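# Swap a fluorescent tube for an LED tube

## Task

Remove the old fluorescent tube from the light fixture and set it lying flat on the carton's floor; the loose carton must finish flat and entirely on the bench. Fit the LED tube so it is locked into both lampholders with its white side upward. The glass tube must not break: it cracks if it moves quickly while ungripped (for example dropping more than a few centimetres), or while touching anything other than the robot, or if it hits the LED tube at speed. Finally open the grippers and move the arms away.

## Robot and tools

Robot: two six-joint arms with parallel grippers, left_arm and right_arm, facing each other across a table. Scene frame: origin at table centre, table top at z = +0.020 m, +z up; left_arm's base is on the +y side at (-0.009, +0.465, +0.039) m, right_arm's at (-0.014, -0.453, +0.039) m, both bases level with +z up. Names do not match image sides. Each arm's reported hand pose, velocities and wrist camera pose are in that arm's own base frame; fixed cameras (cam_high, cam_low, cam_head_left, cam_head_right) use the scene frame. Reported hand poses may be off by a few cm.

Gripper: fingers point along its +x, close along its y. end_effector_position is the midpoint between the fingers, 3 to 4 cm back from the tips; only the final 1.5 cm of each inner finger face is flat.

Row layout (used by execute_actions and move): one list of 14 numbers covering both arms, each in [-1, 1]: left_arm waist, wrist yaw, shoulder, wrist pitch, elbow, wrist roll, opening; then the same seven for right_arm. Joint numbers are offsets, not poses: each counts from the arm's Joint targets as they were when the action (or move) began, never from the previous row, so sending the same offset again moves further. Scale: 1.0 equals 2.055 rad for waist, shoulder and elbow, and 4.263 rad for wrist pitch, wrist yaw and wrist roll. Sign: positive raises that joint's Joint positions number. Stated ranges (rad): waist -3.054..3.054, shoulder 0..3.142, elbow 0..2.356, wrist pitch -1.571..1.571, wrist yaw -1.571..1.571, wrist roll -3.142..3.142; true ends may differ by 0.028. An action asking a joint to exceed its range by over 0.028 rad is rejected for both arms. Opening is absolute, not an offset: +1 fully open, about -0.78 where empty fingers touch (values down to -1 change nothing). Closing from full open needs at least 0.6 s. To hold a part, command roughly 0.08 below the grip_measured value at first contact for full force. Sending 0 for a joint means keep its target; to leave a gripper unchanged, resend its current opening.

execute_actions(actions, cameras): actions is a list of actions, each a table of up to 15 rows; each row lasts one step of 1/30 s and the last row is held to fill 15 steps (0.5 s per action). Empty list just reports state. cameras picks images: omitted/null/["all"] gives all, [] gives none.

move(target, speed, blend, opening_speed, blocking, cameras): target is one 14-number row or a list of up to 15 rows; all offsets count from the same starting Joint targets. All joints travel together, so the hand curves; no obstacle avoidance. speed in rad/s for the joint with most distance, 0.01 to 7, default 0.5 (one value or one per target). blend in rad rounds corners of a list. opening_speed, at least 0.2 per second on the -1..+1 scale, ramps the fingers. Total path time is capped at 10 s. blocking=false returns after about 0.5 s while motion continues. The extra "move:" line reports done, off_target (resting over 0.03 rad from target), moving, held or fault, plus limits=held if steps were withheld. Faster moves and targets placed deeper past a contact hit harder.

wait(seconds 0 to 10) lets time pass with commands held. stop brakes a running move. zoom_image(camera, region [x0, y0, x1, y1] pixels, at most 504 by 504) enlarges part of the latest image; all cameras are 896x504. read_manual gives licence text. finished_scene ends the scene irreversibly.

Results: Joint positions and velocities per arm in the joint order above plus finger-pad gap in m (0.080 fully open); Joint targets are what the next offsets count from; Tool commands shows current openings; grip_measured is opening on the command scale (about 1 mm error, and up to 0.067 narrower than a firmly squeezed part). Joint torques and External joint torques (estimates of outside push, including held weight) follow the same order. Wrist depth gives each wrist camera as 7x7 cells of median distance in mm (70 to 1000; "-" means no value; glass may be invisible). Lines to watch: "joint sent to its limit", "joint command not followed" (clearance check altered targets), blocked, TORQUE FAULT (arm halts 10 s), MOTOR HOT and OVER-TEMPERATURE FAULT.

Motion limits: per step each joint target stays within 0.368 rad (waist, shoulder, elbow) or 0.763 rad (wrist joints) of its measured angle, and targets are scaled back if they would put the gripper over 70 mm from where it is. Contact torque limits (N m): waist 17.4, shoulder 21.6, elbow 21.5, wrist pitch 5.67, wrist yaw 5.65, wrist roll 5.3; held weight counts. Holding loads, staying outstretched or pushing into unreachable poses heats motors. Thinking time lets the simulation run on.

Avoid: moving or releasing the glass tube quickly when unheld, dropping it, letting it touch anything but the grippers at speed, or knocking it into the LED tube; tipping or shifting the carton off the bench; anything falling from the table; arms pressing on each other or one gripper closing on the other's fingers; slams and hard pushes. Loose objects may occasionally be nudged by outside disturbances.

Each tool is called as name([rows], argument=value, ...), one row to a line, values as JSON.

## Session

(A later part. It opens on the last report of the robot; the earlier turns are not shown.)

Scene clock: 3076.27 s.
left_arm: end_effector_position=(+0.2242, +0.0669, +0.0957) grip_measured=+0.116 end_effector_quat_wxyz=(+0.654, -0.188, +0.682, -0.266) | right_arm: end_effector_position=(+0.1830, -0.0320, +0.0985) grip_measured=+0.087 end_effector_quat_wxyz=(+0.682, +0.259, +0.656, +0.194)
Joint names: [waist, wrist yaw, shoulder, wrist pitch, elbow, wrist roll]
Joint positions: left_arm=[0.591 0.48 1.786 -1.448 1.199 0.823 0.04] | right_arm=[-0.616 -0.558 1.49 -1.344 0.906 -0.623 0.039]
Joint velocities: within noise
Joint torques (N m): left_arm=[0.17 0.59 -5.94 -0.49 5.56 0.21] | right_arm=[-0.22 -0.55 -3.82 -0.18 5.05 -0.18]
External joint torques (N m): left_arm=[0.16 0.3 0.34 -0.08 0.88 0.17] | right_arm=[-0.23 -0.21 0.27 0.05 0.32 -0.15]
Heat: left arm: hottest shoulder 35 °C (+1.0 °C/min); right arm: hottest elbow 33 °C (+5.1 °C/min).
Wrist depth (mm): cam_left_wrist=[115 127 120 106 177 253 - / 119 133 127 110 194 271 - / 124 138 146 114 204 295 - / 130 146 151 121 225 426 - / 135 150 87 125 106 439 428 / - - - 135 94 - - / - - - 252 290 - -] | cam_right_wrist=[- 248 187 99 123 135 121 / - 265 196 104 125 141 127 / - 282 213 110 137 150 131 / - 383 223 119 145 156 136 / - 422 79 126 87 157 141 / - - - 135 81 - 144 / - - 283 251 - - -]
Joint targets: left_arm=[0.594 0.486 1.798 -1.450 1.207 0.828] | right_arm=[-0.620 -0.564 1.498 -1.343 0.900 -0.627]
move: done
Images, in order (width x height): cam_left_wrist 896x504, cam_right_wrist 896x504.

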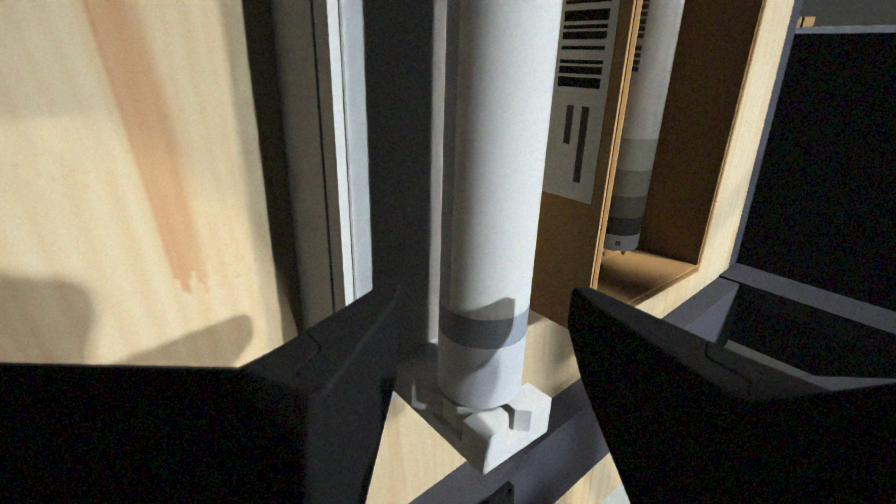

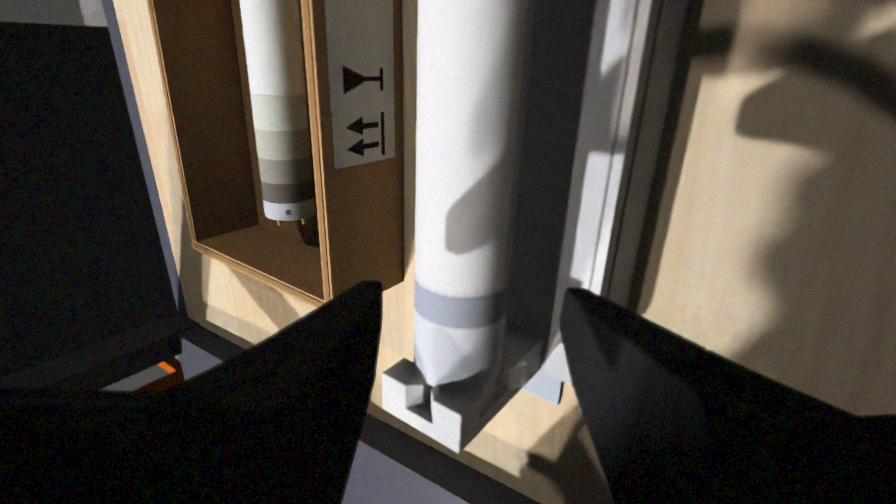

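move(target=[-0.2224,-0.1140,-0.2000,0.0344,-0.0425,-0.1349,0.12,0.3166,0.1323,-0.1260,-0.0013,0.0570,0.1780,0.09], speed=0.5)

Scene clock: 3094.50 s.
left_arm: end_effector_position=(+0.2233, +0.0306, +0.1378) grip_measured=+0.116 end_effector_quat_wxyz=(+0.704, +0.039, +0.708, -0.044) | right_arm: end_effector_position=(+0.1843, +0.0056, +0.1350) grip_measured=+0.087 end_effector_quat_wxyz=(+0.699, +0.036, +0.713, -0.035)
Joint names: [waist, wrist yaw, shoulder, wrist pitch, elbow, wrist roll]
Joint positions: left_arm=[0.14 0.006 1.398 -1.307 1.128 0.257 0.04] | right_arm=[0.027 -0.003 1.249 -1.348 1.006 0.127 0.039]
Joint velocities: within noise
Joint torques (N m): left_arm=[-0.42 -0.24 -6.78 0.48 4.7 -0.11] | right_arm=[0.37 0.16 -4.9 0.21 7.99 0.16]
External joint torques (N m): left_arm=[-0.43 -0.25 -2.4 0.18 -0.91 -0.11] | right_arm=[0.35 0.16 -1.77 -0.08 2.51 0.16]
Heat: left arm: hottest shoulder 35 °C (+1.0 °C/min); right arm: hottest elbow 32 °C (+4.0 °C/min).
Wrist depth (mm): cam_left_wrist=[191 192 193 125 195 184 177 / 202 203 204 133 206 200 187 / 213 215 218 141 218 214 199 / 227 229 230 151 234 218 224 / 242 244 79 157 106 229 229 / - - - 267 88 - 268 / - - - 279 272 - -] | cam_right_wrist=[168 178 188 119 188 191 191 / 174 182 199 129 199 202 203 / 183 201 211 136 212 217 217 / 216 211 224 147 229 232 232 / 242 189 90 152 87 245 249 / - - - 266 81 - 265 / - - 260 256 - - -]
Joint targets: left_arm=[0.136 0.000 1.387 -1.304 1.120 0.253] | right_arm=[0.031 0.000 1.239 -1.348 1.017 0.131]
move: done

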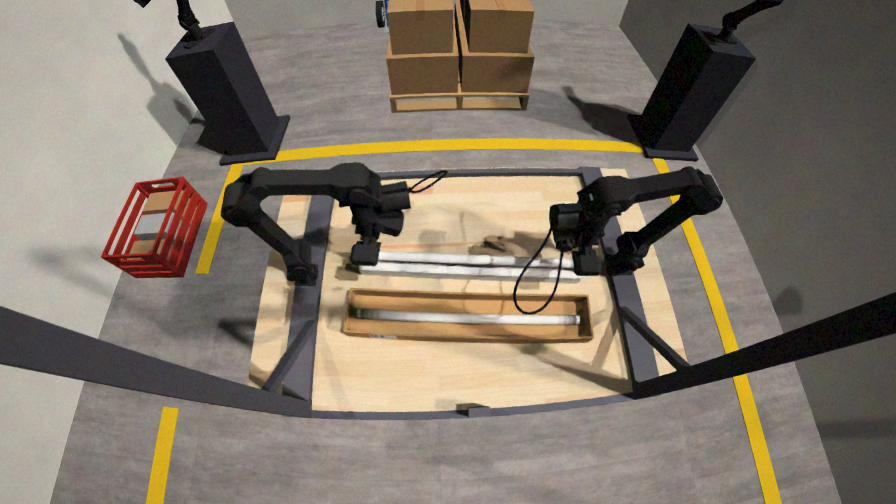

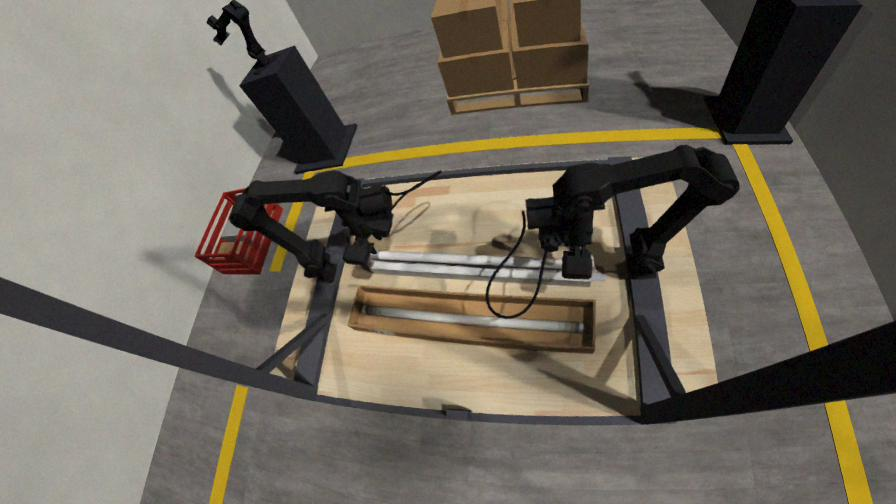

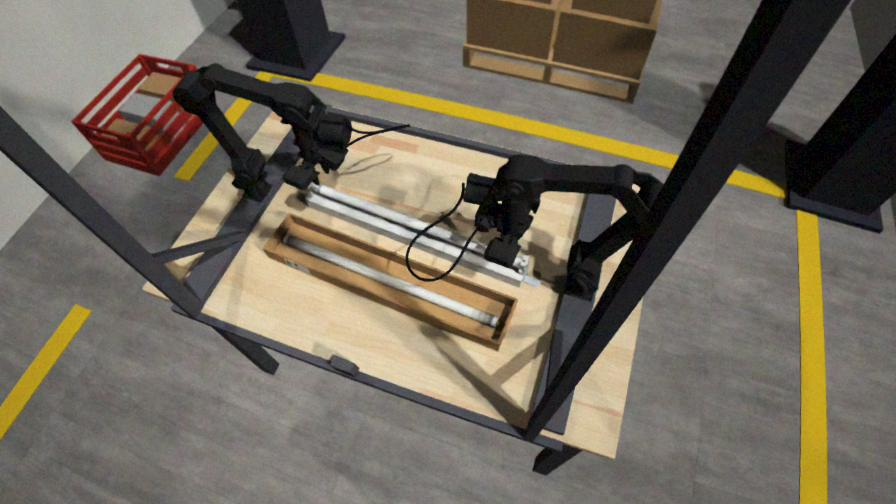

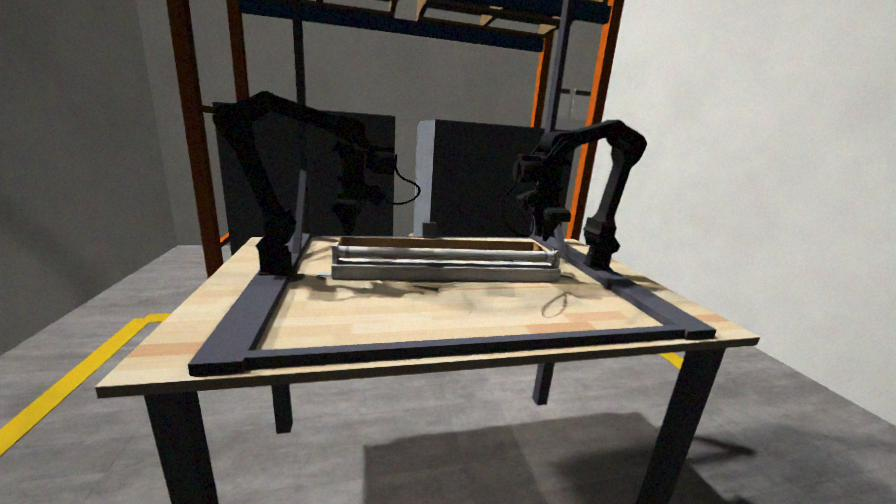

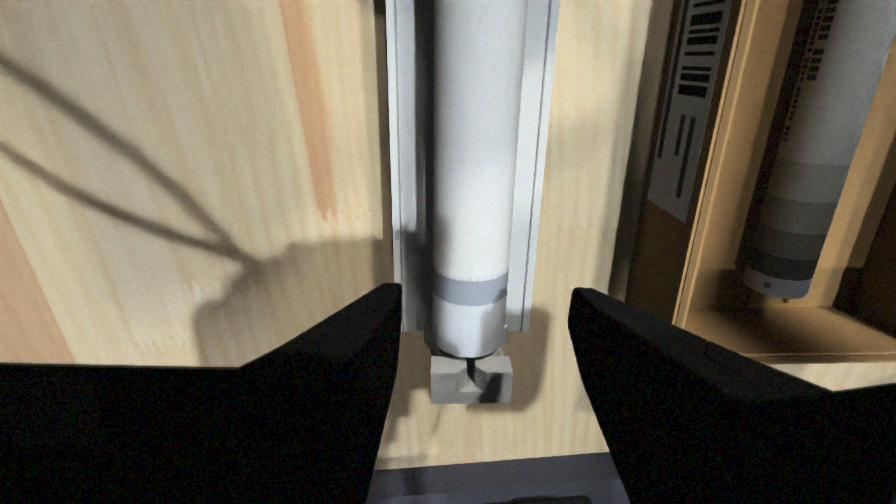

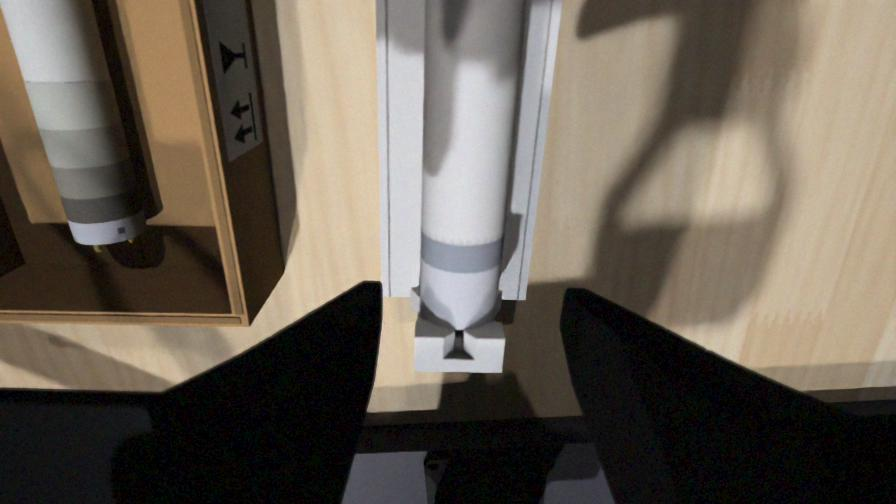

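zoom_image(camera="cam_left_wrist", region=[380, 200, 580, 420])

zoom_image(camera="cam_right_wrist", region=[360, 180, 560, 400])

Scaled by 2.291 from the camera's 896x504 image, which has a finer 1280x720 frame.

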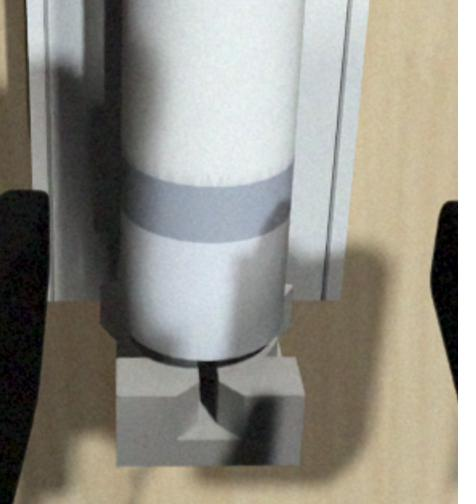

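Scaled by 2.291 from the camera's 896x504 image, which has a finer 1280x720 frame.

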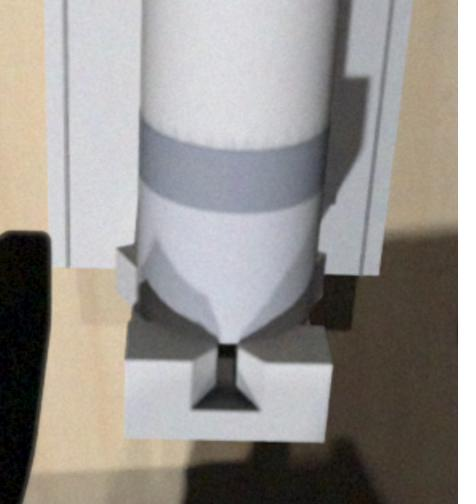

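move(target=[0,0,0,-0.0586,0.1946,0,0.12,0,0,0,-0.0493,0.1946,0,0.09], speed=0.5)

Scene clock: 3111.13 s.
left_arm: end_effector_position=(+0.2371, +0.0326, +0.2349) grip_measured=+0.116 end_effector_quat_wxyz=(+0.751, +0.048, +0.657, -0.034) | right_arm: end_effector_position=(+0.2052, +0.0062, +0.2368) grip_measured=+0.087 end_effector_quat_wxyz=(+0.764, +0.041, +0.643, -0.029)
Joint names: [waist, wrist yaw, shoulder, wrist pitch, elbow, wrist roll]
Joint positions: left_arm=[0.14 0.006 1.394 -1.552 1.509 0.256 0.04] | right_arm=[0.028 -0.003 1.245 -1.558 1.405 0.127 0.039]
Joint velocities: within noise
Joint torques (N m): left_arm=[-0.43 -0.22 -6.11 0.42 6.65 -0.13] | right_arm=[0.31 0.15 -4.23 0.51 8.17 0.11]
External joint torques (N m): left_arm=[-0.44 -0.23 -1.82 -0.15 1.06 -0.12] | right_arm=[0.32 0.15 -1.26 -0.1 2.79 0.11]
Heat: left arm: hottest shoulder 35 °C (+0.0 °C/min); right arm: hottest elbow 33 °C (+2.0 °C/min).
Wrist depth (mm): cam_left_wrist=[295 296 293 259 291 284 284 / 304 305 304 269 300 297 295 / 319 317 315 280 312 306 310 / 329 330 328 291 328 321 326 / 344 342 79 302 105 332 345 / - - - 360 87 - 355 / - - - 356 327 - -] | cam_right_wrist=[272 286 293 260 295 294 296 / 303 295 302 267 305 306 304 / 313 292 311 275 317 316 316 / 327 314 326 285 328 326 330 / 341 311 90 299 87 336 339 / - - - 355 81 - 351 / - - 344 344 - - -]
Joint targets: left_arm=[0.136 0.000 1.387 -1.553 1.519 0.253] | right_arm=[0.031 0.000 1.239 -1.559 1.417 0.131]
move: done

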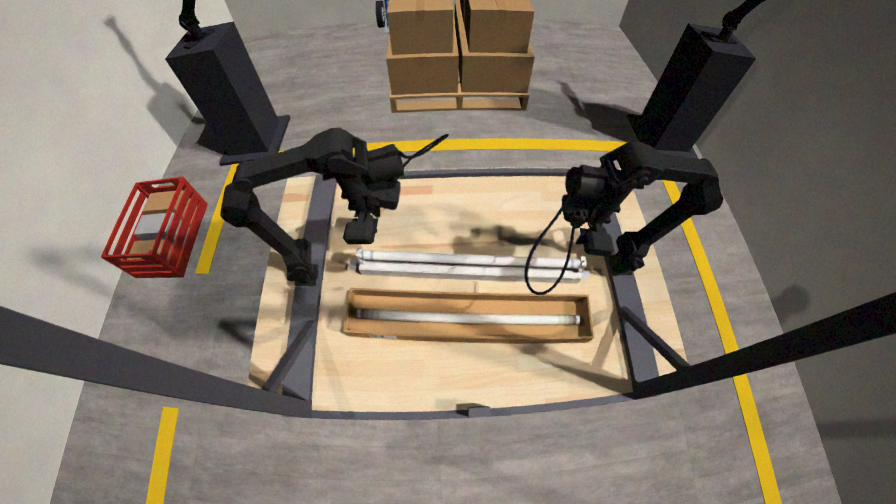

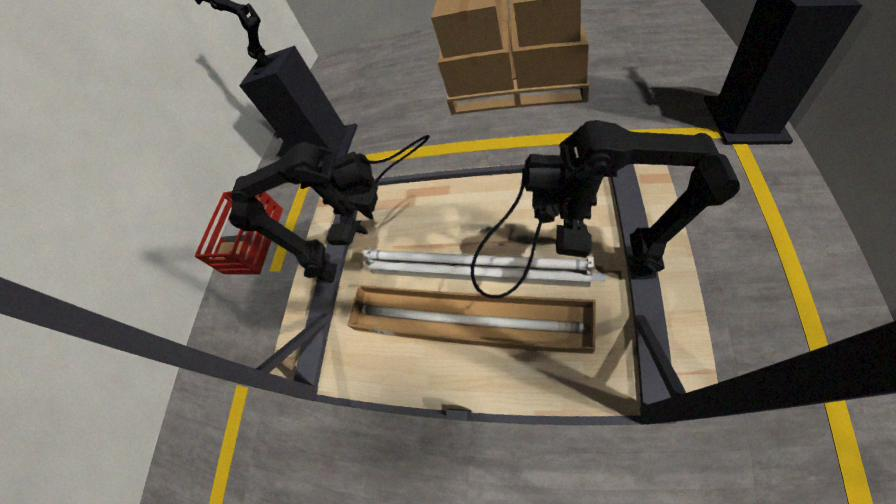

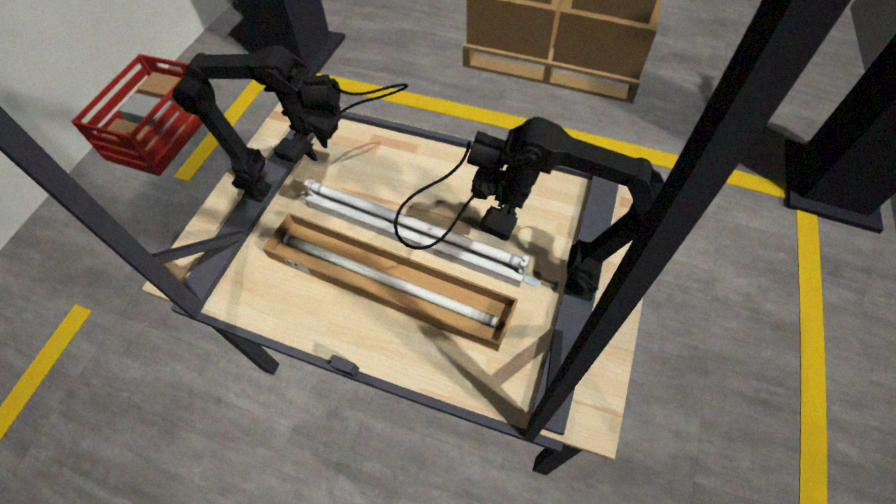

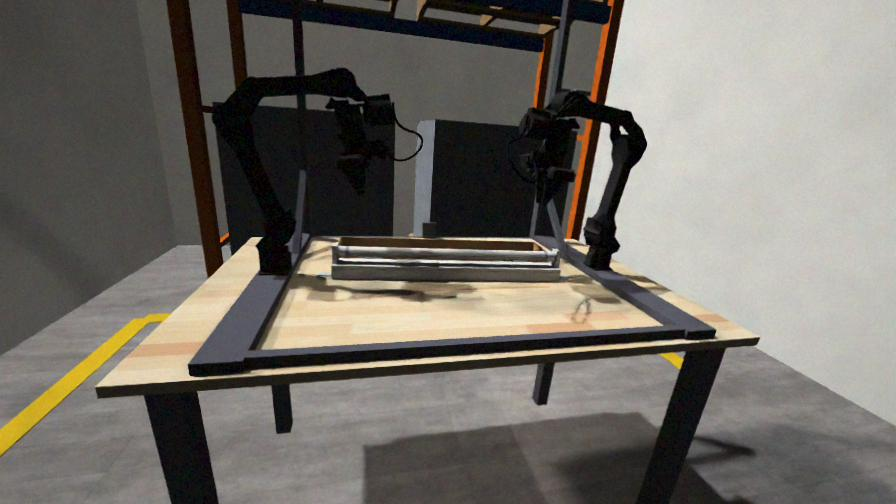

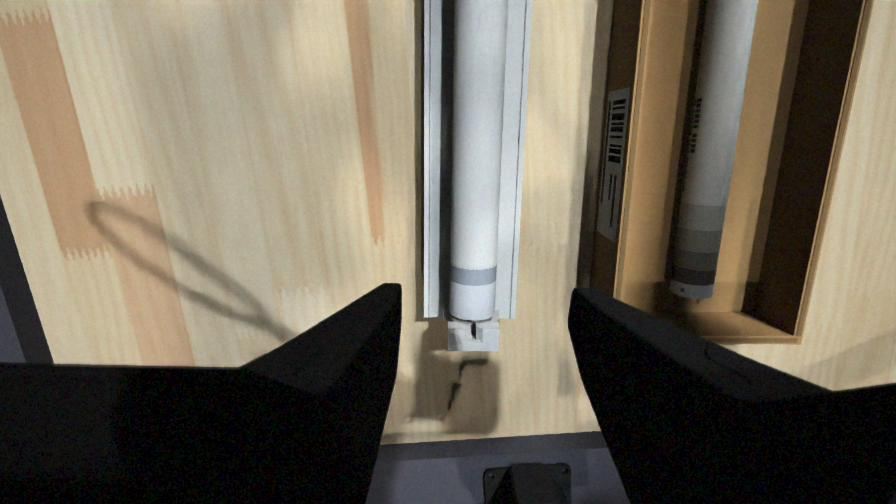

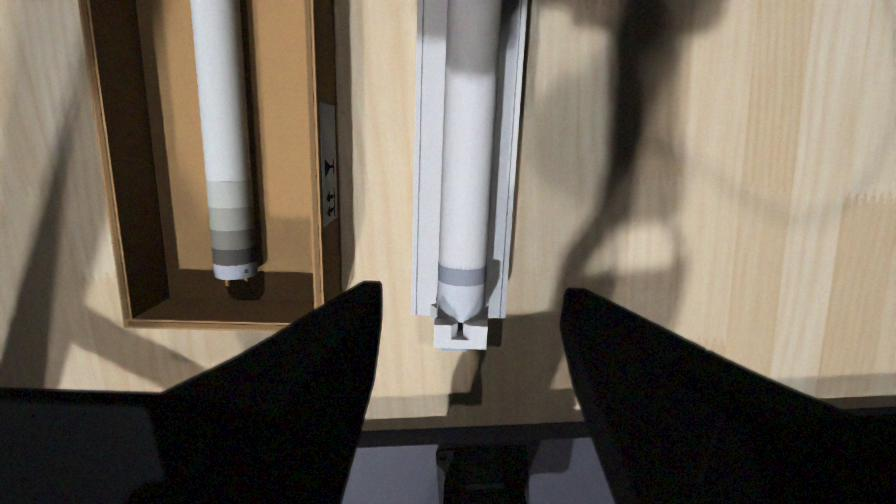

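zoom_image(camera="cam_low", region=[310, 220, 590, 300])

zoom_image(camera="cam_low", region=[320, 230, 400, 290])

zoom_image(camera="cam_low", region=[500, 230, 580, 290])

Scaled by 1.800 from the camera's 896x504 image, which has a finer 1280x720 frame.

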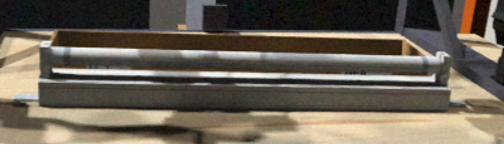

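Scaled by 6.300 from the camera's 896x504 image, which has a finer 1280x720 frame.

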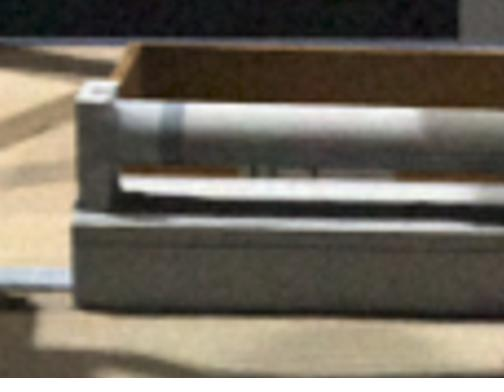

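Scaled by 6.300 from the camera's 896x504 image, which has a finer 1280x720 frame.

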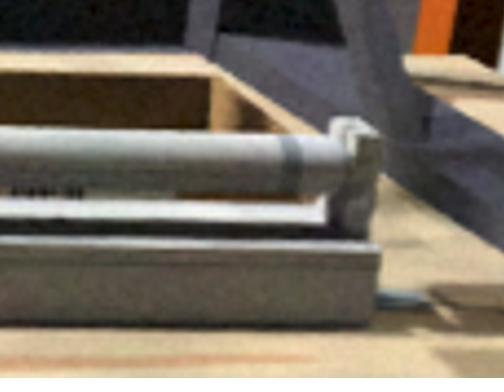

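finished_scene(scene=1)

The scene is finished: the task was done.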